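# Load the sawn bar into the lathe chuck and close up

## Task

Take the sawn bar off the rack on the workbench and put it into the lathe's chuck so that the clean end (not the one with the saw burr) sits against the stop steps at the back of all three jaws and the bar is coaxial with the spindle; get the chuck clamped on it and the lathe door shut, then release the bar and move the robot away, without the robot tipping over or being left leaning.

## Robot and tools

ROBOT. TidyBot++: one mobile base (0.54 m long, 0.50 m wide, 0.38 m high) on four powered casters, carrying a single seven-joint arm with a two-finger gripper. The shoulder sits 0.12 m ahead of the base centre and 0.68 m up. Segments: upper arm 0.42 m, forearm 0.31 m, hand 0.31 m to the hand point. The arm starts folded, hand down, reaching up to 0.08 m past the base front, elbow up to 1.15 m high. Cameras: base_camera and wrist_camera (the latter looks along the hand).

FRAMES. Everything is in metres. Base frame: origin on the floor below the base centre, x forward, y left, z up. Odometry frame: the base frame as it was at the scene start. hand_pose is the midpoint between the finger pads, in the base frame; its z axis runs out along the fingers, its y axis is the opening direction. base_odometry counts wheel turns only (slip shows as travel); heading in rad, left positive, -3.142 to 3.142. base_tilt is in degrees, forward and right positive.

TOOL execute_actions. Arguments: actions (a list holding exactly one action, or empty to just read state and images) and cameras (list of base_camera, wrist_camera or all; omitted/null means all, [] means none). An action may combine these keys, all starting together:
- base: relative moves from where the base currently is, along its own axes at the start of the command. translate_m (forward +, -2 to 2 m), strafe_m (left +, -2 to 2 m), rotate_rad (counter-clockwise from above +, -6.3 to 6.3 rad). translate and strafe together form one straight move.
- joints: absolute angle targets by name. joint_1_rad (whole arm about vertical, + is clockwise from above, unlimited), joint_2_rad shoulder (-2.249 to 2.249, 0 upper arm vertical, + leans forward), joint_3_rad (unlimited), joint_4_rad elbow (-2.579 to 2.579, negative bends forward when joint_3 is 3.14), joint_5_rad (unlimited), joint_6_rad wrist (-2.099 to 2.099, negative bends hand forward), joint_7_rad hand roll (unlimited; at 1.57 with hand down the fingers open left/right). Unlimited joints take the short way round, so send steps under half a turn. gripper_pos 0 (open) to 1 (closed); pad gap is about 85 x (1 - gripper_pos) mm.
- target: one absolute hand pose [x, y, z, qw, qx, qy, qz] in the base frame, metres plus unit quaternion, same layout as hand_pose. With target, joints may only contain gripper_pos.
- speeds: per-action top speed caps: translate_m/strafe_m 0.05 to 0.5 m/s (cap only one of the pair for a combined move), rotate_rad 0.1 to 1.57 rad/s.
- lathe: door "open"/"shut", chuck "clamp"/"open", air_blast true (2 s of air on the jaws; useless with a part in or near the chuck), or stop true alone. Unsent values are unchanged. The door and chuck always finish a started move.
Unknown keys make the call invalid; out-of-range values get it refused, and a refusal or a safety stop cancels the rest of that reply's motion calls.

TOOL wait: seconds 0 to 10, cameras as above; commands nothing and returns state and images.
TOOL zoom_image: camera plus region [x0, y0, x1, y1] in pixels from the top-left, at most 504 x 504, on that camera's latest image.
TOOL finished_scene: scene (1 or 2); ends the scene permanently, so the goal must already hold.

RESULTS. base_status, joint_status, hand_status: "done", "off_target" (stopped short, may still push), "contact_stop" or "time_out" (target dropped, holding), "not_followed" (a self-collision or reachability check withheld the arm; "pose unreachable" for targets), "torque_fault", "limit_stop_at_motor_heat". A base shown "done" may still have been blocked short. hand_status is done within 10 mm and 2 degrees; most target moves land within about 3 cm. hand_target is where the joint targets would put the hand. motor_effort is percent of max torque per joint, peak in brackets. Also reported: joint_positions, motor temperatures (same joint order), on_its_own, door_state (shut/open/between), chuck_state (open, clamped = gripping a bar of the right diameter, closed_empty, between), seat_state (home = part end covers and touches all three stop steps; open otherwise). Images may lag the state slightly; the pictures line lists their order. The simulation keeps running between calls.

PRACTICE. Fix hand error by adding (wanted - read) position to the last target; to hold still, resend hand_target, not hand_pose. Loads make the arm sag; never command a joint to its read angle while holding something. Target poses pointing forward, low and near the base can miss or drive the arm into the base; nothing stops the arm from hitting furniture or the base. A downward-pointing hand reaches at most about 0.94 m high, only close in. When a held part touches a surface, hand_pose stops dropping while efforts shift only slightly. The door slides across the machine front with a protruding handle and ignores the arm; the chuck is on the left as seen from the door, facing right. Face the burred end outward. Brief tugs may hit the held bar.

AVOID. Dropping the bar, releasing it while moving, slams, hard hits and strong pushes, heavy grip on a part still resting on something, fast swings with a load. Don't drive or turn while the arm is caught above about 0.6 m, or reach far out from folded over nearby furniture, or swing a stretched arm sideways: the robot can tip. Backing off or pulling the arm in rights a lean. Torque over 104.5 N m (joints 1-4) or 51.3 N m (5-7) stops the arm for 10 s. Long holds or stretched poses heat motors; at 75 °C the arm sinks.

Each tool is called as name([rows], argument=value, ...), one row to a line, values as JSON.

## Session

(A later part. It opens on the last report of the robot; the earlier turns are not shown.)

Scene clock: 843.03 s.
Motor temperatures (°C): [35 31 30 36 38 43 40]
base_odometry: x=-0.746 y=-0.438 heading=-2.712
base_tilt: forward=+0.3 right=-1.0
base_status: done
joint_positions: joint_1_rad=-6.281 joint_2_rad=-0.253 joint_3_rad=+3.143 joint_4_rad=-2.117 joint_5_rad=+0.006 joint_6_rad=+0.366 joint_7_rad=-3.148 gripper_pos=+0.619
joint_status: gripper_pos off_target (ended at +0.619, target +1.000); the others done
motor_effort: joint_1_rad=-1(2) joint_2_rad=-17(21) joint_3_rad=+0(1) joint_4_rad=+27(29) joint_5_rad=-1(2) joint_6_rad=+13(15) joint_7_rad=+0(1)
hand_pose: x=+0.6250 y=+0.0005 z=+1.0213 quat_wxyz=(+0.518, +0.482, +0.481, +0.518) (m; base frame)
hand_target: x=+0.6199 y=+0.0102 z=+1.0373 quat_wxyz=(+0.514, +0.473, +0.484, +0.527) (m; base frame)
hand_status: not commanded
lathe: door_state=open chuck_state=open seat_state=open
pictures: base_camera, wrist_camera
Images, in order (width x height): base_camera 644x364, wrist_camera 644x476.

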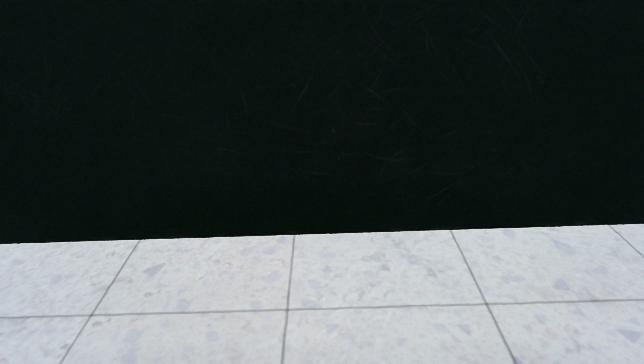

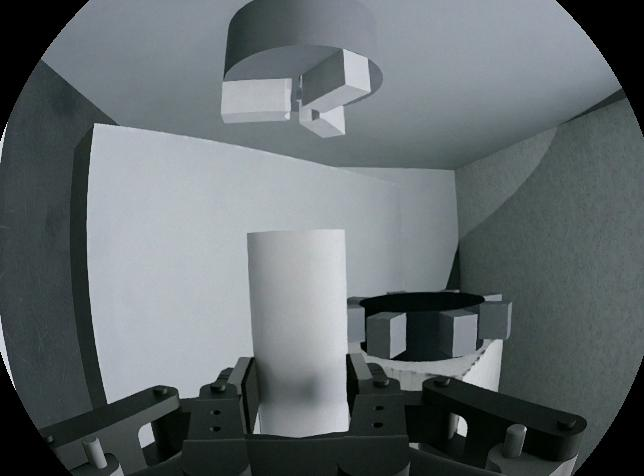

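zoom_image(camera="base_camera", region=[0, 200, 160, 340])

zoom_image(camera="base_camera", region=[484, 200, 644, 340])

Scaled by 3.150.

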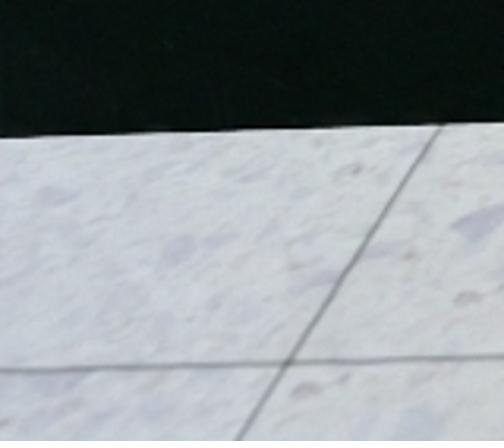

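Scaled by 3.150.

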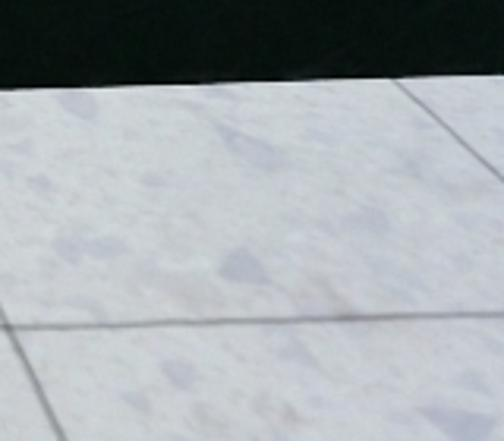

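execute_actions([
  {"base": {"translate_m": 0.22}, "speeds": {"translate_m": 0.4}, "joints": {"joint_1_rad": -6.298, "joint_2_rad": -0.275, "joint_3_rad": 3.147, "joint_4_rad": -2.09, "joint_5_rad": 0.045, "joint_6_rad": 0.26, "joint_7_rad": -3.185, "gripper_pos": 1.0}},
], cameras=["wrist_camera", "base_camera"])

zoom_image(camera="wrist_camera", region=[180, 0, 480, 260])

Scene clock: 935.30 s.
Motor temperatures (°C): [35 31 30 37 38 43 40]
base_odometry: x=-0.946 y=-0.530 heading=-2.712
base_tilt: forward=+0.3 right=-1.0
base_status: done
joint_positions: joint_1_rad=-6.281 joint_2_rad=-0.254 joint_3_rad=+3.143 joint_4_rad=-2.118 joint_5_rad=+0.006 joint_6_rad=+0.287 joint_7_rad=-3.148 gripper_pos=+0.619
joint_status: gripper_pos off_target (ended at +0.619, target +1.000); the others done
motor_effort: joint_1_rad=-1(2) joint_2_rad=-17(21) joint_3_rad=+0(1) joint_4_rad=+27(30) joint_5_rad=-1(2) joint_6_rad=+13(14) joint_7_rad=+0(1)
hand_pose: x=+0.6256 y=+0.0004 z=+0.9964 quat_wxyz=(+0.498, +0.502, +0.501, +0.498) (m; base frame)
hand_target: x=+0.6210 y=+0.0093 z=+1.0156 quat_wxyz=(+0.498, +0.491, +0.501, +0.509) (m; base frame)
hand_status: not commanded
lathe: door_state=open chuck_state=open seat_state=open
pictures: base_camera, wrist_camera
Images, in order (width x height): base_camera 644x364, wrist_camera 644x476.

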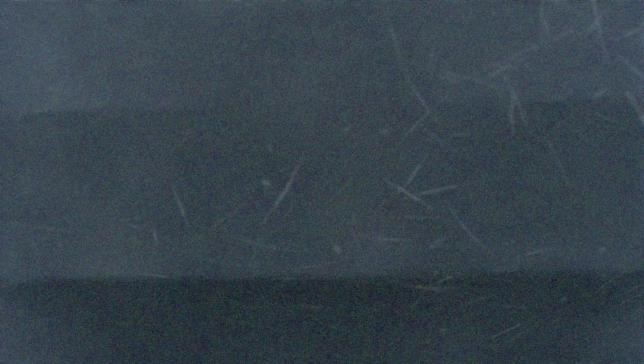

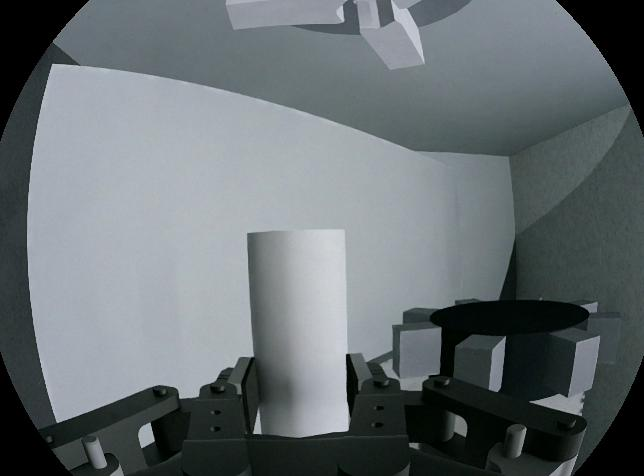

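Scaled by 1.680.

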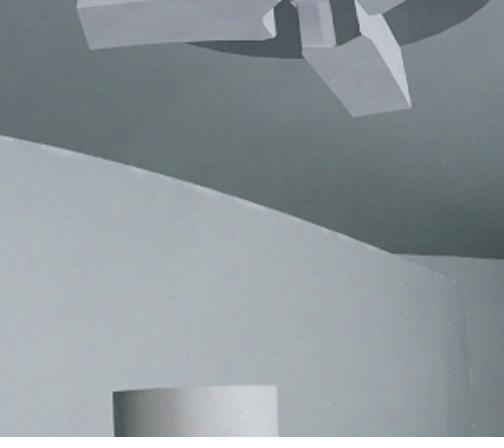

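execute_actions([
  {"base": {"strafe_m": 0.07, "translate_m": 0.05}, "speeds": {"translate_m": 0.2}},
], cameras=["wrist_camera"])

zoom_image(camera="wrist_camera", region=[180, 0, 480, 260])

Scene clock: 944.00 s.
Motor temperatures (°C): [35 31 30 37 38 43 40]
base_odometry: x=-0.962 y=-0.615 heading=-2.713
base_tilt: forward=+0.3 right=-1.1
base_status: done
joint_positions: joint_1_rad=-6.286 joint_2_rad=-0.254 joint_3_rad=+3.143 joint_4_rad=-2.118 joint_5_rad=+0.006 joint_6_rad=+0.287 joint_7_rad=-3.148 gripper_pos=+0.619
joint_status: not commanded
motor_effort: joint_1_rad=-1(2) joint_2_rad=-16(19) joint_3_rad=+0(2) joint_4_rad=+27(28) joint_5_rad=-1(1) joint_6_rad=+13(13) joint_7_rad=+0(1)
hand_pose: x=+0.6255 y=+0.0026 z=+0.9966 quat_wxyz=(+0.497, +0.501, +0.502, +0.500) (m; base frame)
hand_target: x=+0.6210 y=+0.0093 z=+1.0156 quat_wxyz=(+0.498, +0.491, +0.501, +0.509) (m; base frame)
hand_status: not commanded
lathe: door_state=open chuck_state=open seat_state=open
pictures: wrist_camera
Images, in order (width x height): wrist_camera 644x476.

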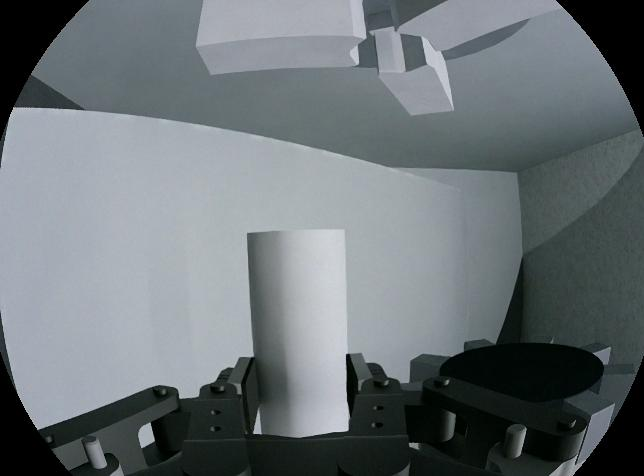

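Scaled by 1.680.

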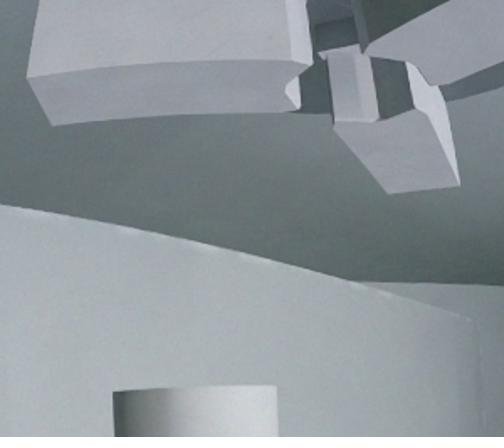

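execute_actions([
  {"joints": {"joint_2_rad": -0.298, "joint_4_rad": -1.979, "joint_6_rad": 0.132}},
], cameras=["wrist_camera"])

zoom_image(camera="wrist_camera", region=[180, 0, 480, 260])

Scene clock: 961.90 s.
Motor temperatures (°C): [35 31 30 37 38 43 40]
base_odometry: x=-0.962 y=-0.615 heading=-2.713
base_tilt: forward=+0.3 right=-1.0
base_status: not commanded
joint_positions: joint_1_rad=-6.286 joint_2_rad=-0.270 joint_3_rad=+3.143 joint_4_rad=-2.011 joint_5_rad=+0.006 joint_6_rad=+0.172 joint_7_rad=-3.148 gripper_pos=+0.619
joint_status: all done
motor_effort: joint_1_rad=-1(1) joint_2_rad=-16(18) joint_3_rad=+0(1) joint_4_rad=+28(30) joint_5_rad=+0(2) joint_6_rad=+13(14) joint_7_rad=+0(1)
hand_pose: x=+0.6279 y=+0.0024 z=+1.0349 quat_wxyz=(+0.500, +0.499, +0.500, +0.501) (m; base frame)
hand_target: x=+0.6191 y=+0.0074 z=+1.0562 quat_wxyz=(+0.501, +0.491, +0.498, +0.509) (m; base frame)
hand_status: not commanded
lathe: door_state=open chuck_state=open seat_state=open
pictures: wrist_camera
Images, in order (width x height): wrist_camera 644x476.

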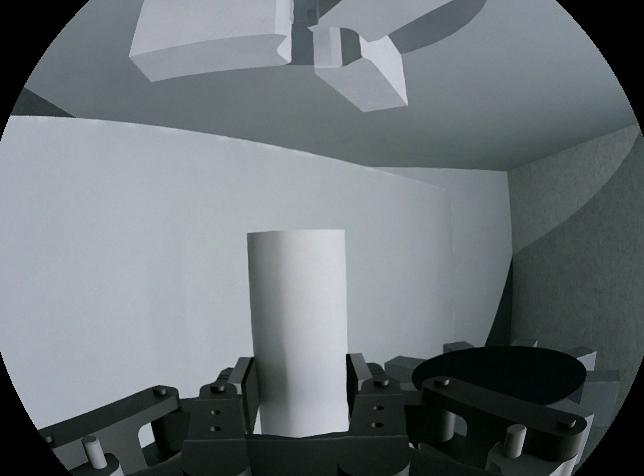

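Scaled by 1.680.

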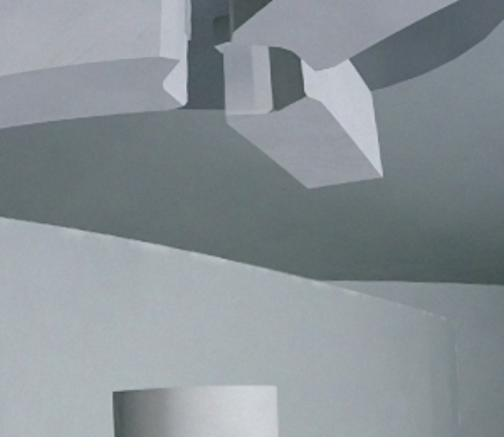

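execute_actions([
  {"base": {"strafe_m": 0.035, "translate_m": 0.025}, "speeds": {"translate_m": 0.15}, "joints": {"joint_2_rad": -0.304, "joint_4_rad": -1.931, "joint_6_rad": 0.077}},
], cameras=["wrist_camera"])

zoom_image(camera="wrist_camera", region=[160, 20, 460, 280])

Scene clock: 981.30 s.
Motor temperatures (°C): [35 31 30 37 38 42 40]
base_odometry: x=-0.971 y=-0.657 heading=-2.713
base_tilt: forward=+0.3 right=-1.1
base_status: done
joint_positions: joint_1_rad=-6.288 joint_2_rad=-0.275 joint_3_rad=+3.143 joint_4_rad=-1.963 joint_5_rad=+0.006 joint_6_rad=+0.113 joint_7_rad=-3.148 gripper_pos=+0.619
joint_status: all done
motor_effort: joint_1_rad=-1(2) joint_2_rad=-16(18) joint_3_rad=+0(3) joint_4_rad=+28(29) joint_5_rad=-1(2) joint_6_rad=+13(14) joint_7_rad=+0(0)
hand_pose: x=+0.6281 y=+0.0035 z=+1.0488 quat_wxyz=(+0.498, +0.500, +0.502, +0.500) (m; base frame)
hand_target: x=+0.6182 y=+0.0066 z=+1.0721 quat_wxyz=(+0.502, +0.492, +0.498, +0.508) (m; base frame)
hand_status: not commanded
lathe: door_state=open chuck_state=open seat_state=open
pictures: wrist_camera
Images, in order (width x height): wrist_camera 644x476.

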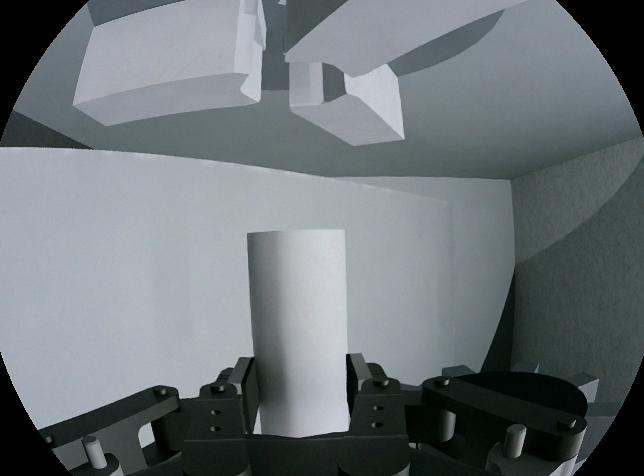

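Scaled by 1.680.

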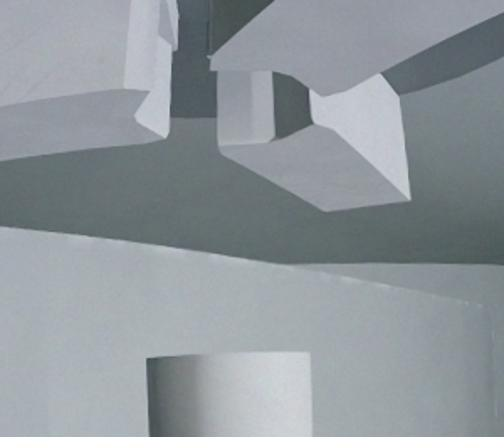

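zoom_image(camera="wrist_camera", region=[220, 0, 420, 160])

Scaled by 2.520.

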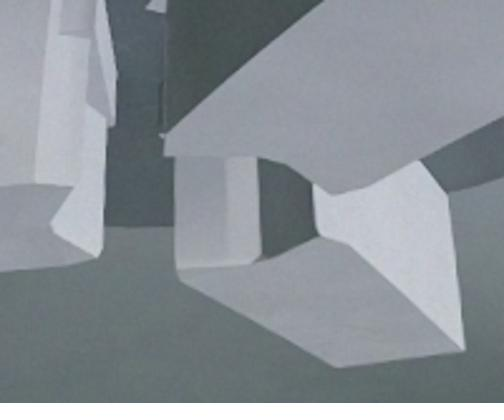

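execute_actions([
  {"base": {"strafe_m": 0.035}, "speeds": {"strafe_m": 0.15}},
], cameras=["wrist_camera"])

zoom_image(camera="wrist_camera", region=[200, 60, 420, 260])

Scene clock: 1016.70 s.
Motor temperatures (°C): [35 31 30 37 38 42 40]
base_odometry: x=-0.956 y=-0.689 heading=-2.713
base_tilt: forward=+0.3 right=-1.1
base_status: done
joint_positions: joint_1_rad=-6.292 joint_2_rad=-0.275 joint_3_rad=+3.142 joint_4_rad=-1.963 joint_5_rad=+0.006 joint_6_rad=+0.113 joint_7_rad=-3.148 gripper_pos=+0.619
joint_status: not commanded
motor_effort: joint_1_rad=-1(3) joint_2_rad=-16(18) joint_3_rad=+0(3) joint_4_rad=+28(29) joint_5_rad=+0(1) joint_6_rad=+13(14) joint_7_rad=+0(0)
hand_pose: x=+0.6280 y=+0.0057 z=+1.0489 quat_wxyz=(+0.497, +0.499, +0.503, +0.501) (m; base frame)
hand_target: x=+0.6182 y=+0.0066 z=+1.0721 quat_wxyz=(+0.502, +0.492, +0.498, +0.508) (m; base frame)
hand_status: not commanded
lathe: door_state=open chuck_state=open seat_state=open
pictures: wrist_camera
Images, in order (width x height): wrist_camera 644x476.

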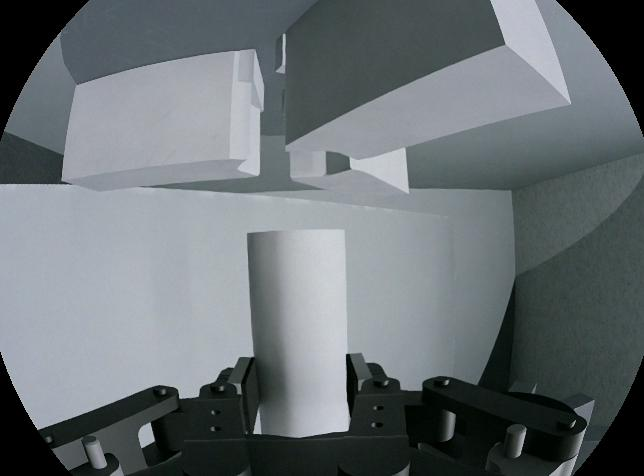

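Scaled by 2.291.

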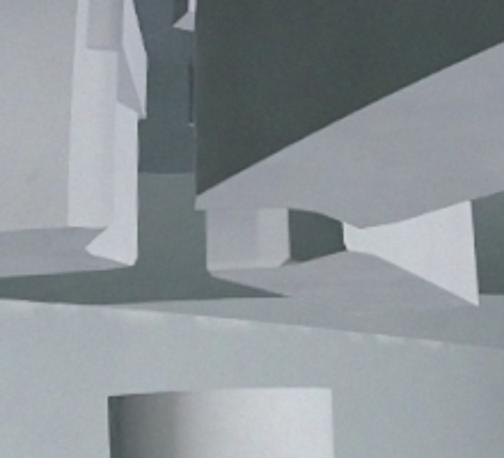

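execute_actions([
  {"base": {"strafe_m": 0.010, "translate_m": -0.004, "rotate_rad": 0.011}, "speeds": {"strafe_m": 0.1}},
], cameras=["wrist_camera"])

zoom_image(camera="wrist_camera", region=[200, 80, 420, 280])

Scene clock: 1076.20 s.
Motor temperatures (°C): [35 30 30 37 38 42 40]
base_odometry: x=-0.949 y=-0.697 heading=-2.702
base_tilt: forward=+0.3 right=-1.1
base_status: done
joint_positions: joint_1_rad=-6.295 joint_2_rad=-0.277 joint_3_rad=+3.142 joint_4_rad=-1.963 joint_5_rad=+0.006 joint_6_rad=+0.113 joint_7_rad=-3.148 gripper_pos=+0.619
joint_status: not commanded
motor_effort: joint_1_rad=-1(4) joint_2_rad=-16(18) joint_3_rad=+0(5) joint_4_rad=+28(29) joint_5_rad=+0(1) joint_6_rad=+13(13) joint_7_rad=+0(1)
hand_pose: x=+0.6273 y=+0.0076 z=+1.0498 quat_wxyz=(+0.496, +0.498, +0.504, +0.503) (m; base frame)
hand_target: x=+0.6182 y=+0.0066 z=+1.0721 quat_wxyz=(+0.502, +0.492, +0.498, +0.508) (m; base frame)
hand_status: not commanded
lathe: door_state=open chuck_state=open seat_state=open
pictures: wrist_camera
Images, in order (width x height): wrist_camera 644x476.

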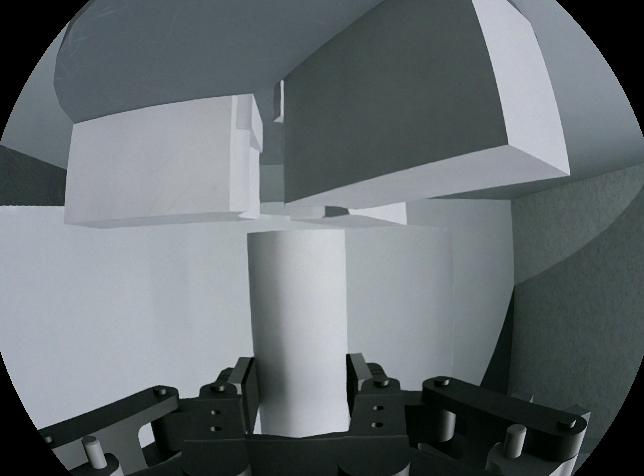

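Scaled by 2.291.

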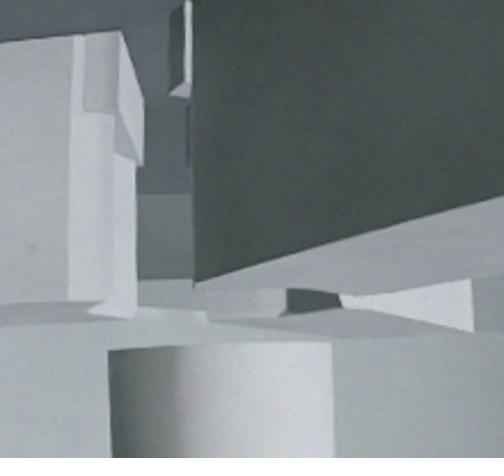

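zoom_image(camera="wrist_camera", region=[210, 60, 350, 240])

Scaled by 2.800.

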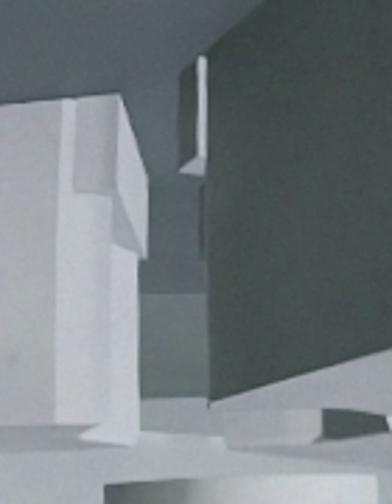

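execute_actions([
  {"base": {"strafe_m": 0.012}, "speeds": {"strafe_m": 0.06}},
], cameras=["wrist_camera"])

zoom_image(camera="wrist_camera", region=[200, 80, 420, 280])

Scene clock: 1113.43 s.
Motor temperatures (°C): [35 30 30 37 38 42 40]
base_odometry: x=-0.943 y=-0.708 heading=-2.702
base_tilt: forward=+0.3 right=-1.0
base_status: done
joint_positions: joint_1_rad=-6.292 joint_2_rad=-0.277 joint_3_rad=+3.148 joint_4_rad=-1.963 joint_5_rad=+0.006 joint_6_rad=+0.113 joint_7_rad=-3.148 gripper_pos=+0.619
joint_status: not commanded
motor_effort: joint_1_rad=-2(6) joint_2_rad=-17(18) joint_3_rad=-2(5) joint_4_rad=+28(29) joint_5_rad=-1(1) joint_6_rad=+13(14) joint_7_rad=+0(1)
hand_pose: x=+0.6275 y=+0.0023 z=+1.0498 quat_wxyz=(+0.498, +0.500, +0.501, +0.501) (m; base frame)
hand_target: x=+0.6182 y=+0.0066 z=+1.0721 quat_wxyz=(+0.502, +0.492, +0.498, +0.508) (m; base frame)
hand_status: not commanded
lathe: door_state=open chuck_state=open seat_state=open
pictures: wrist_camera
Images, in order (width x height): wrist_camera 644x476.

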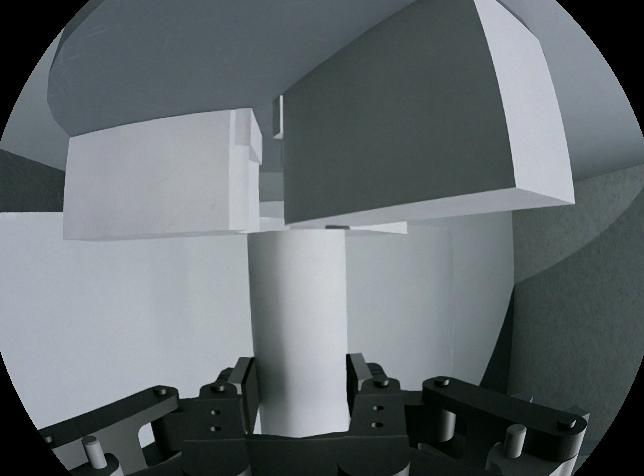

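Scaled by 2.291.

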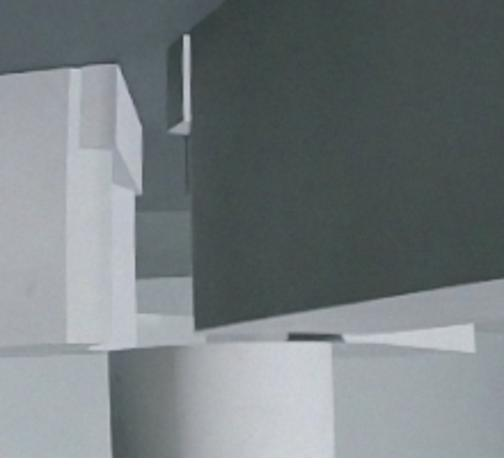

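execute_actions([
  {"base": {"strafe_m": -0.010, "translate_m": 0.008}, "speeds": {"strafe_m": 0.1}},
], cameras=["wrist_camera"])

zoom_image(camera="wrist_camera", region=[200, 80, 420, 280])

Scene clock: 1137.80 s.
Motor temperatures (°C): [35 30 30 37 38 42 40]
base_odometry: x=-0.955 y=-0.702 heading=-2.702
base_tilt: forward=+0.3 right=-1.0
base_status: done
joint_positions: joint_1_rad=-6.293 joint_2_rad=-0.280 joint_3_rad=+3.148 joint_4_rad=-1.963 joint_5_rad=+0.006 joint_6_rad=+0.112 joint_7_rad=-3.148 gripper_pos=+0.619
joint_status: not commanded
motor_effort: joint_1_rad=-1(3) joint_2_rad=-16(19) joint_3_rad=+0(3) joint_4_rad=+28(29) joint_5_rad=-1(1) joint_6_rad=+13(14) joint_7_rad=+0(0)
hand_pose: x=+0.6266 y=+0.0026 z=+1.0509 quat_wxyz=(+0.498, +0.500, +0.500, +0.502) (m; base frame)
hand_target: x=+0.6182 y=+0.0066 z=+1.0721 quat_wxyz=(+0.502, +0.492, +0.498, +0.508) (m; base frame)
hand_status: not commanded
lathe: door_state=open chuck_state=open seat_state=open
pictures: wrist_camera
Images, in order (width x height): wrist_camera 644x476.

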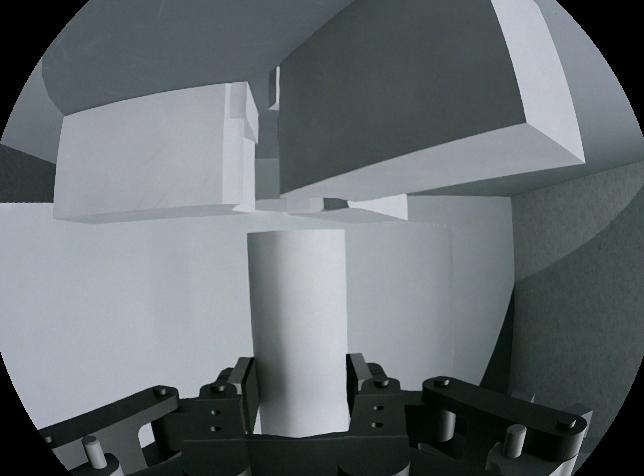

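Scaled by 2.291.

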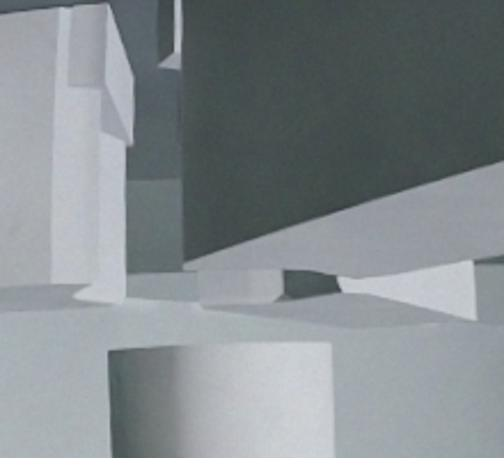

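execute_actions([
  {"base": {"strafe_m": 0.015}, "speeds": {"strafe_m": 0.06}},
], cameras=["wrist_camera"])

zoom_image(camera="wrist_camera", region=[200, 80, 420, 280])

Scene clock: 1150.73 s.
Motor temperatures (°C): [35 30 30 37 38 42 40]
base_odometry: x=-0.948 y=-0.716 heading=-2.702
base_tilt: forward=+0.3 right=-1.0
base_status: done
joint_positions: joint_1_rad=-6.290 joint_2_rad=-0.280 joint_3_rad=+3.154 joint_4_rad=-1.963 joint_5_rad=+0.006 joint_6_rad=+0.112 joint_7_rad=-3.148 gripper_pos=+0.619
joint_status: not commanded
motor_effort: joint_1_rad=-2(7) joint_2_rad=-17(18) joint_3_rad=-1(7) joint_4_rad=+28(29) joint_5_rad=+0(1) joint_6_rad=+13(14) joint_7_rad=+0(1)
hand_pose: x=+0.6266 y=-0.0024 z=+1.0509 quat_wxyz=(+0.500, +0.502, +0.498, +0.500) (m; base frame)
hand_target: x=+0.6182 y=+0.0066 z=+1.0721 quat_wxyz=(+0.502, +0.492, +0.498, +0.508) (m; base frame)
hand_status: not commanded
lathe: door_state=open chuck_state=open seat_state=open
pictures: wrist_camera
Images, in order (width x height): wrist_camera 644x476.

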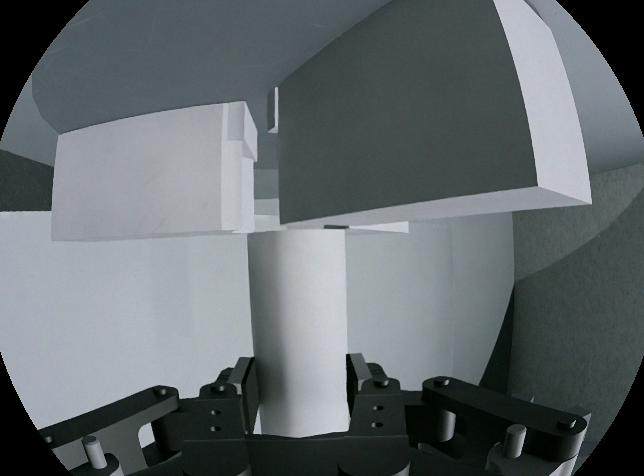

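Scaled by 2.291.

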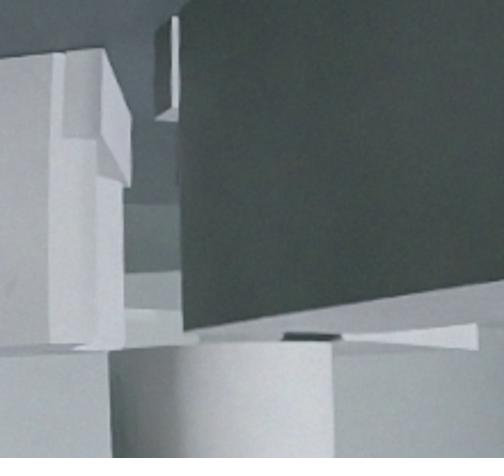

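execute_actions([
  {"base": {"strafe_m": -0.008, "translate_m": 0.010}, "speeds": {"strafe_m": 0.1}},
], cameras=["wrist_camera"])

zoom_image(camera="wrist_camera", region=[200, 80, 420, 280])

Scene clock: 1200.90 s.
Motor temperatures (°C): [35 30 30 37 38 42 40]
base_odometry: x=-0.961 y=-0.713 heading=-2.702
base_tilt: forward=+0.3 right=-1.1
base_status: done
joint_positions: joint_1_rad=-6.290 joint_2_rad=-0.282 joint_3_rad=+3.153 joint_4_rad=-1.963 joint_5_rad=+0.006 joint_6_rad=+0.111 joint_7_rad=-3.148 gripper_pos=+0.619
joint_status: not commanded
motor_effort: joint_1_rad=-1(3) joint_2_rad=-16(19) joint_3_rad=+1(2) joint_4_rad=+28(30) joint_5_rad=-1(1) joint_6_rad=+14(14) joint_7_rad=+0(1)
hand_pose: x=+0.6259 y=-0.0019 z=+1.0518 quat_wxyz=(+0.500, +0.502, +0.498, +0.500) (m; base frame)
hand_target: x=+0.6182 y=+0.0066 z=+1.0721 quat_wxyz=(+0.502, +0.492, +0.498, +0.508) (m; base frame)
hand_status: not commanded
lathe: door_state=open chuck_state=open seat_state=open
pictures: wrist_camera
Images, in order (width x height): wrist_camera 644x476.

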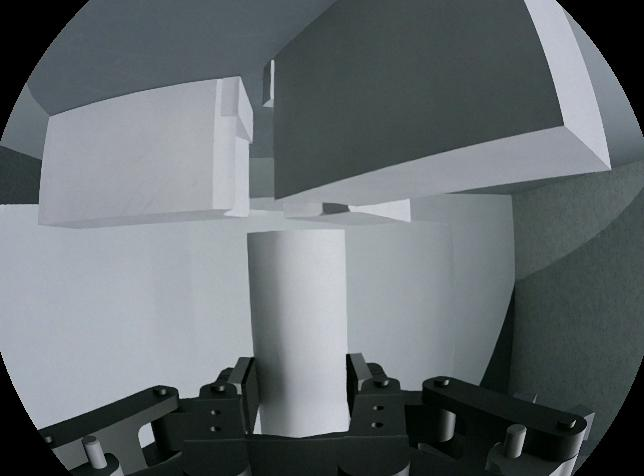

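Scaled by 2.291.

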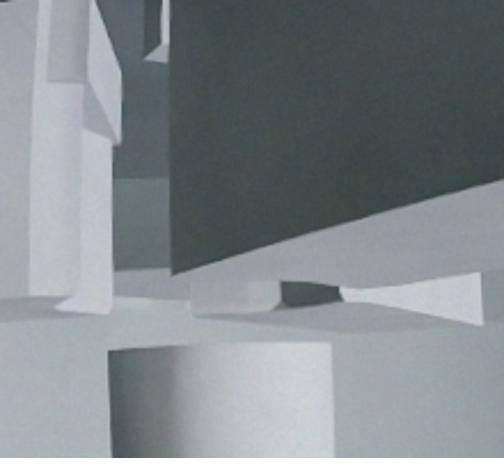

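execute_actions(actions=[], cameras=["wrist_camera"])

Scene clock: 1226.17 s.
Motor temperatures (°C): [35 30 30 37 38 42 40]
base_odometry: x=-0.961 y=-0.713 heading=-2.702
base_tilt: forward=+0.3 right=-1.0
base_status: done
joint_positions: joint_1_rad=-6.290 joint_2_rad=-0.282 joint_3_rad=+3.153 joint_4_rad=-1.963 joint_5_rad=+0.006 joint_6_rad=+0.111 joint_7_rad=-3.148 gripper_pos=+0.619
joint_status: not commanded
motor_effort: joint_1_rad=-1(3) joint_2_rad=-16(19) joint_3_rad=+0(2) joint_4_rad=+28(30) joint_5_rad=-1(1) joint_6_rad=+13(14) joint_7_rad=+0(1)
hand_pose: x=+0.6259 y=-0.0019 z=+1.0518 quat_wxyz=(+0.500, +0.502, +0.498, +0.500) (m; base frame)
hand_target: x=+0.6182 y=+0.0066 z=+1.0721 quat_wxyz=(+0.502, +0.492, +0.498, +0.508) (m; base frame)
hand_status: not commanded
lathe: door_state=open chuck_state=open seat_state=open
pictures: wrist_camera
Images, in order (width x height): wrist_camera 644x476.

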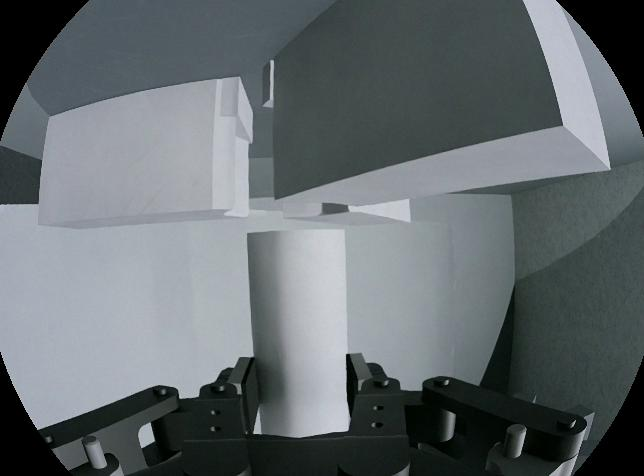

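zoom_image(camera="wrist_camera", region=[200, 80, 420, 280])

Scaled by 2.291.

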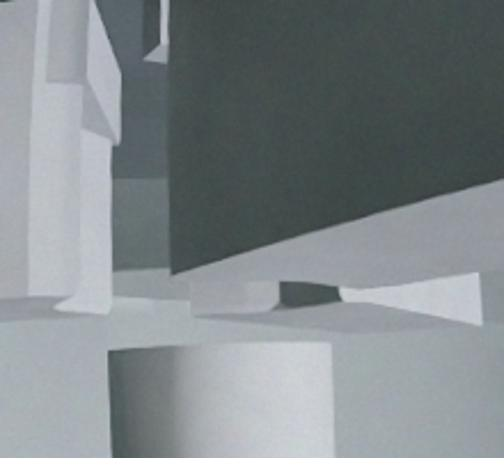

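zoom_image(camera="wrist_camera", region=[200, 170, 300, 240])

zoom_image(camera="wrist_camera", region=[260, 170, 420, 240])

Scaled by 5.040.

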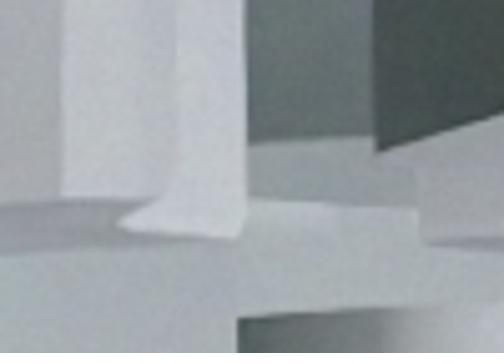

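Scaled by 3.150.

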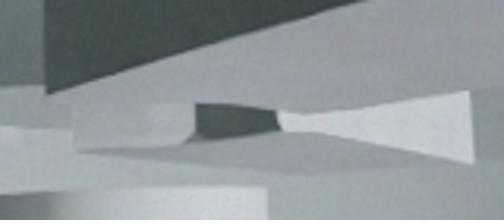

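execute_actions([
  {"base": {"strafe_m": 0.006}, "speeds": {"strafe_m": 0.06}, "joints": {"joint_1_rad": -6.298, "joint_2_rad": -0.304, "joint_3_rad": 3.147, "joint_4_rad": -1.938, "joint_5_rad": 0.045, "joint_6_rad": 0.084, "joint_7_rad": -3.185, "gripper_pos": 1.0}},
], cameras=["wrist_camera"])

Scene clock: 1317.23 s.
Motor temperatures (°C): [35 30 30 38 38 42 40]
base_odometry: x=-0.958 y=-0.718 heading=-2.702
base_tilt: forward=+0.3 right=-1.1
base_status: done
joint_positions: joint_1_rad=-6.290 joint_2_rad=-0.282 joint_3_rad=+3.153 joint_4_rad=-1.963 joint_5_rad=+0.006 joint_6_rad=+0.111 joint_7_rad=-3.148 gripper_pos=+0.619
joint_status: gripper_pos off_target (ended at +0.619, target +1.000); the others done
motor_effort: joint_1_rad=-1(3) joint_2_rad=-17(19) joint_3_rad=+0(2) joint_4_rad=+29(29) joint_5_rad=+0(1) joint_6_rad=+13(14) joint_7_rad=+0(1)
hand_pose: x=+0.6258 y=-0.0017 z=+1.0518 quat_wxyz=(+0.500, +0.502, +0.498, +0.500) (m; base frame)
hand_target: x=+0.6180 y=+0.0067 z=+1.0699 quat_wxyz=(+0.502, +0.492, +0.498, +0.509) (m; base frame)
hand_status: not commanded
lathe: door_state=open chuck_state=open seat_state=open
pictures: wrist_camera
Images, in order (width x height): wrist_camera 644x476.

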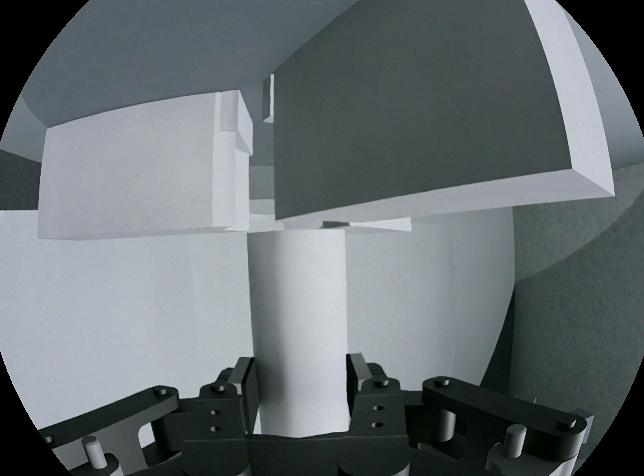

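zoom_image(camera="wrist_camera", region=[200, 170, 420, 260])

Scaled by 2.291.

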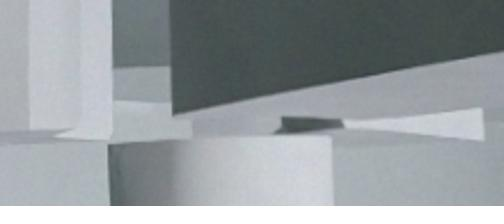

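execute_actions([
  {"base": {"strafe_m": 0.006}, "speeds": {"strafe_m": 0.05}},
], cameras=["wrist_camera"])

Scene clock: 1326.33 s.
Motor temperatures (°C): [35 30 30 38 38 42 40]
base_odometry: x=-0.956 y=-0.724 heading=-2.702
base_tilt: forward=+0.3 right=-1.1
base_status: done
joint_positions: joint_1_rad=-6.288 joint_2_rad=-0.282 joint_3_rad=+3.158 joint_4_rad=-1.963 joint_5_rad=+0.006 joint_6_rad=+0.111 joint_7_rad=-3.148 gripper_pos=+0.619
joint_status: not commanded
motor_effort: joint_1_rad=-2(6) joint_2_rad=-16(18) joint_3_rad=-2(6) joint_4_rad=+28(29) joint_5_rad=-1(1) joint_6_rad=+13(13) joint_7_rad=+0(0)
hand_pose: x=+0.6259 y=-0.0059 z=+1.0518 quat_wxyz=(+0.502, +0.504, +0.496, +0.499) (m; base frame)
hand_target: x=+0.6180 y=+0.0067 z=+1.0699 quat_wxyz=(+0.502, +0.492, +0.498, +0.509) (m; base frame)
hand_status: not commanded
lathe: door_state=open chuck_state=open seat_state=open
pictures: wrist_camera
Images, in order (width x height): wrist_camera 644x476.

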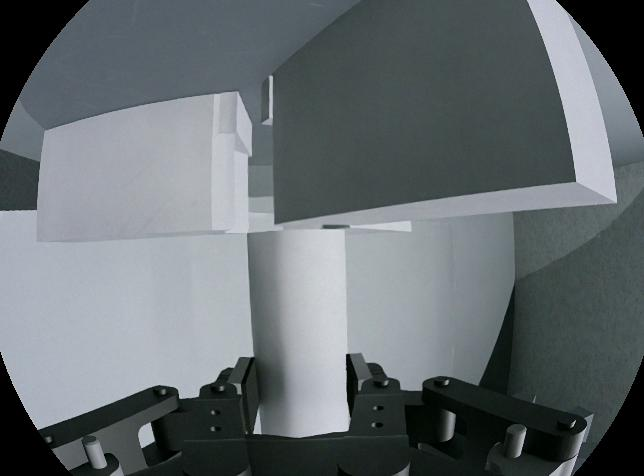

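zoom_image(camera="wrist_camera", region=[236, 200, 306, 250])

zoom_image(camera="wrist_camera", region=[290, 200, 360, 250])

Scaled by 7.200.

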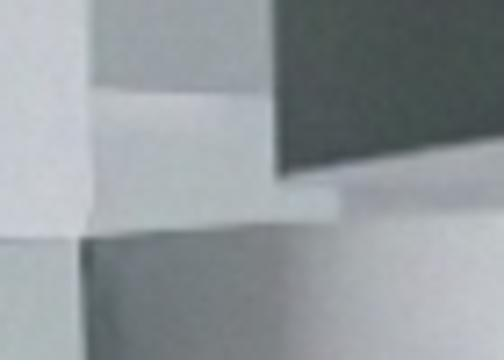

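Scaled by 7.200.

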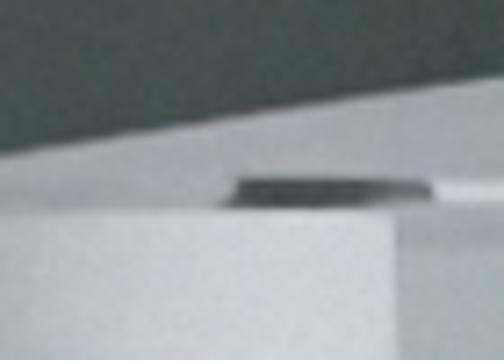

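execute_actions([
  {"base": {"strafe_m": -0.04}, "speeds": {"strafe_m": 0.1}},
], cameras=["wrist_camera"])

zoom_image(camera="wrist_camera", region=[190, 90, 310, 160])

zoom_image(camera="wrist_camera", region=[260, 80, 420, 160])

Scene clock: 1445.73 s.
Motor temperatures (°C): [35 30 30 37 38 42 40]
base_odometry: x=-0.973 y=-0.688 heading=-2.702
base_tilt: forward=+0.3 right=-1.0
base_status: done
joint_positions: joint_1_rad=-6.290 joint_2_rad=-0.282 joint_3_rad=+3.154 joint_4_rad=-1.963 joint_5_rad=+0.006 joint_6_rad=+0.111 joint_7_rad=-3.148 gripper_pos=+0.619
joint_status: not commanded
motor_effort: joint_1_rad=-1(3) joint_2_rad=-16(18) joint_3_rad=+0(2) joint_4_rad=+28(29) joint_5_rad=-1(1) joint_6_rad=+13(14) joint_7_rad=+0(0)
hand_pose: x=+0.6258 y=-0.0022 z=+1.0518 quat_wxyz=(+0.500, +0.502, +0.498, +0.500) (m; base frame)
hand_target: x=+0.6180 y=+0.0067 z=+1.0699 quat_wxyz=(+0.502, +0.492, +0.498, +0.509) (m; base frame)
hand_status: not commanded
lathe: door_state=open chuck_state=open seat_state=open
pictures: wrist_camera
Images, in order (width x height): wrist_camera 644x476.

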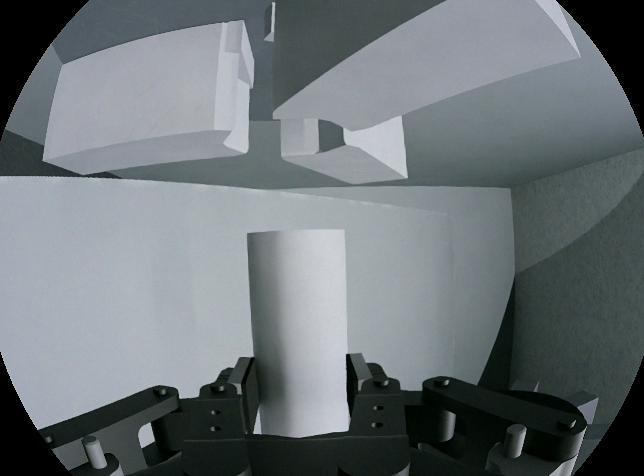

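Scaled by 4.200.

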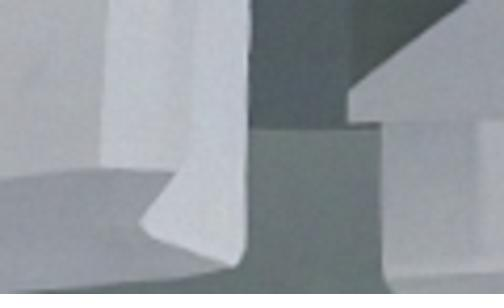

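Scaled by 3.150.

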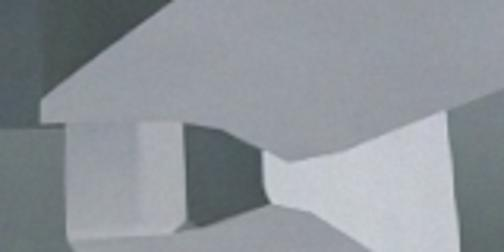

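zoom_image(camera="wrist_camera", region=[180, 90, 420, 200])

Scaled by 2.100.

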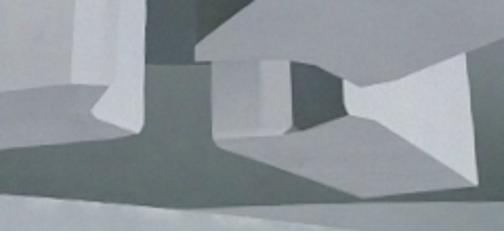

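zoom_image(camera="wrist_camera", region=[230, 220, 370, 360])

Scaled by 3.600.

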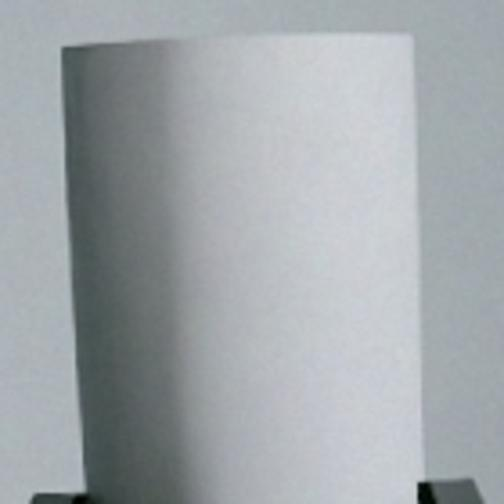

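execute_actions([
  {"base": {"translate_m": -0.005, "rotate_rad": 0.010}, "speeds": {"translate_m": 0.05, "rotate_rad": 0.1}, "joints": {"joint_1_rad": -6.298, "joint_2_rad": -0.304, "joint_3_rad": 3.147, "joint_4_rad": -1.950, "joint_5_rad": 0.045, "joint_6_rad": 0.096, "joint_7_rad": -3.167, "gripper_pos": 1.0}},
], cameras=["wrist_camera"])

Scene clock: 1504.40 s.
Motor temperatures (°C): [35 30 30 37 38 42 40]
base_odometry: x=-0.969 y=-0.686 heading=-2.692
base_tilt: forward=+0.3 right=-1.0
base_status: done
joint_positions: joint_1_rad=-6.291 joint_2_rad=-0.285 joint_3_rad=+3.154 joint_4_rad=-1.968 joint_5_rad=+0.006 joint_6_rad=+0.111 joint_7_rad=-3.148 gripper_pos=+0.619
joint_status: gripper_pos off_target (ended at +0.619, target +1.000); the others done
motor_effort: joint_1_rad=-1(2) joint_2_rad=-16(19) joint_3_rad=+0(3) joint_4_rad=+28(30) joint_5_rad=+0(1) joint_6_rad=+13(14) joint_7_rad=+0(1)
hand_pose: x=+0.6247 y=-0.0016 z=+1.0501 quat_wxyz=(+0.500, +0.502, +0.499, +0.500) (m; base frame)
hand_target: x=+0.6178 y=+0.0069 z=+1.0661 quat_wxyz=(+0.506, +0.487, +0.503, +0.504) (m; base frame)
hand_status: not commanded
lathe: door_state=open chuck_state=open seat_state=open
pictures: wrist_camera
Images, in order (width x height): wrist_camera 644x476.

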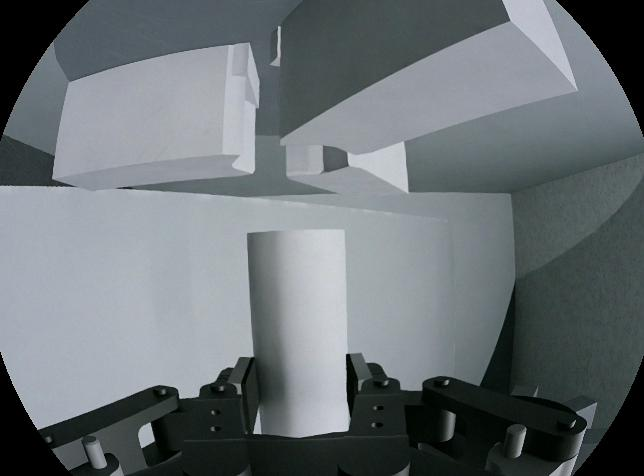

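execute_actions([
  {"base": {"strafe_m": 0.025}, "speeds": {"strafe_m": 0.1}, "joints": {"joint_7_rad": -3.148, "gripper_pos": 1.0}},
], cameras=["wrist_camera"])

zoom_image(camera="wrist_camera", region=[200, 150, 420, 250])

Scene clock: 1512.13 s.
Motor temperatures (°C): [35 30 30 37 38 42 40]
base_odometry: x=-0.958 y=-0.708 heading=-2.692
base_tilt: forward=+0.3 right=-1.0
base_status: done
joint_positions: joint_1_rad=-6.291 joint_2_rad=-0.285 joint_3_rad=+3.154 joint_4_rad=-1.968 joint_5_rad=+0.006 joint_6_rad=+0.111 joint_7_rad=-3.143 gripper_pos=+0.619
joint_status: gripper_pos off_target (ended at +0.619, target +1.000); the others done
motor_effort: joint_1_rad=-3(7) joint_2_rad=-16(17) joint_3_rad=-2(7) joint_4_rad=+28(28) joint_5_rad=+0(1) joint_6_rad=+13(13) joint_7_rad=+0(1)
hand_pose: x=+0.6247 y=-0.0015 z=+1.0501 quat_wxyz=(+0.501, +0.500, +0.500, +0.499) (m; base frame)
hand_target: x=+0.6178 y=+0.0069 z=+1.0661 quat_wxyz=(+0.511, +0.482, +0.507, +0.499) (m; base frame)
hand_status: not commanded
lathe: door_state=open chuck_state=open seat_state=open
pictures: wrist_camera
Images, in order (width x height): wrist_camera 644x476.

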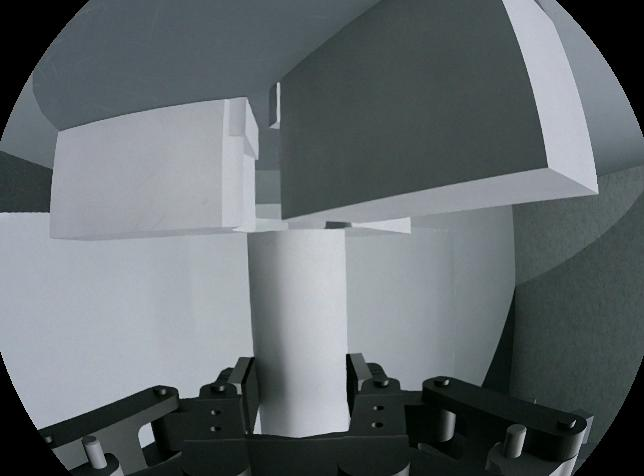

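Scaled by 2.291.

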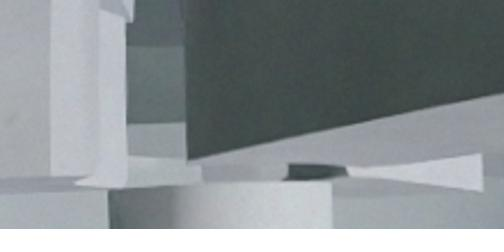

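execute_actions([
  {"base": {"strafe_m": 0.008}, "speeds": {"strafe_m": 0.06}},
], cameras=["wrist_camera"])

zoom_image(camera="wrist_camera", region=[200, 150, 420, 250])

Scene clock: 1518.37 s.
Motor temperatures (°C): [35 30 30 37 38 42 40]
base_odometry: x=-0.954 y=-0.715 heading=-2.693
base_tilt: forward=+0.3 right=-1.0
base_status: done
joint_positions: joint_1_rad=-6.287 joint_2_rad=-0.285 joint_3_rad=+3.160 joint_4_rad=-1.968 joint_5_rad=+0.006 joint_6_rad=+0.111 joint_7_rad=-3.143 gripper_pos=+0.619
joint_status: not commanded
motor_effort: joint_1_rad=-4(8) joint_2_rad=-16(17) joint_3_rad=-3(7) joint_4_rad=+28(29) joint_5_rad=-1(1) joint_6_rad=+13(14) joint_7_rad=+0(0)
hand_pose: x=+0.6247 y=-0.0076 z=+1.0502 quat_wxyz=(+0.503, +0.504, +0.497, +0.496) (m; base frame)
hand_target: x=+0.6178 y=+0.0069 z=+1.0661 quat_wxyz=(+0.511, +0.482, +0.507, +0.499) (m; base frame)
hand_status: not commanded
lathe: door_state=open chuck_state=open seat_state=open
pictures: wrist_camera
Images, in order (width x height): wrist_camera 644x476.

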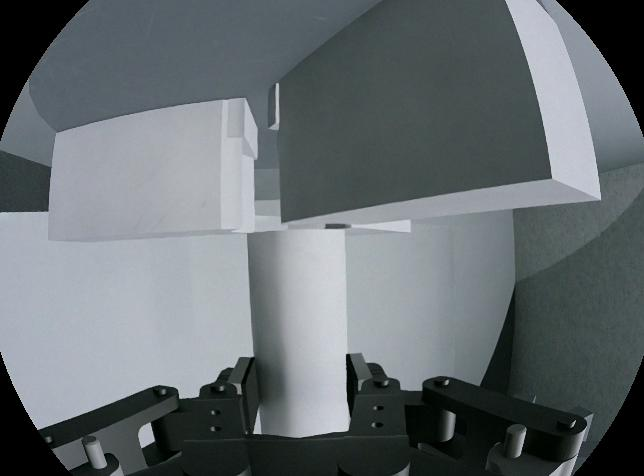

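Scaled by 2.291.

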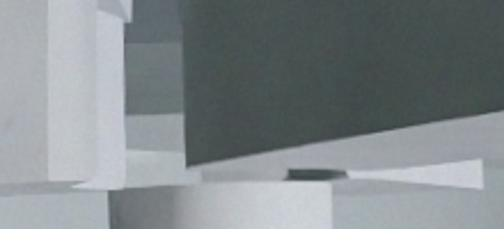

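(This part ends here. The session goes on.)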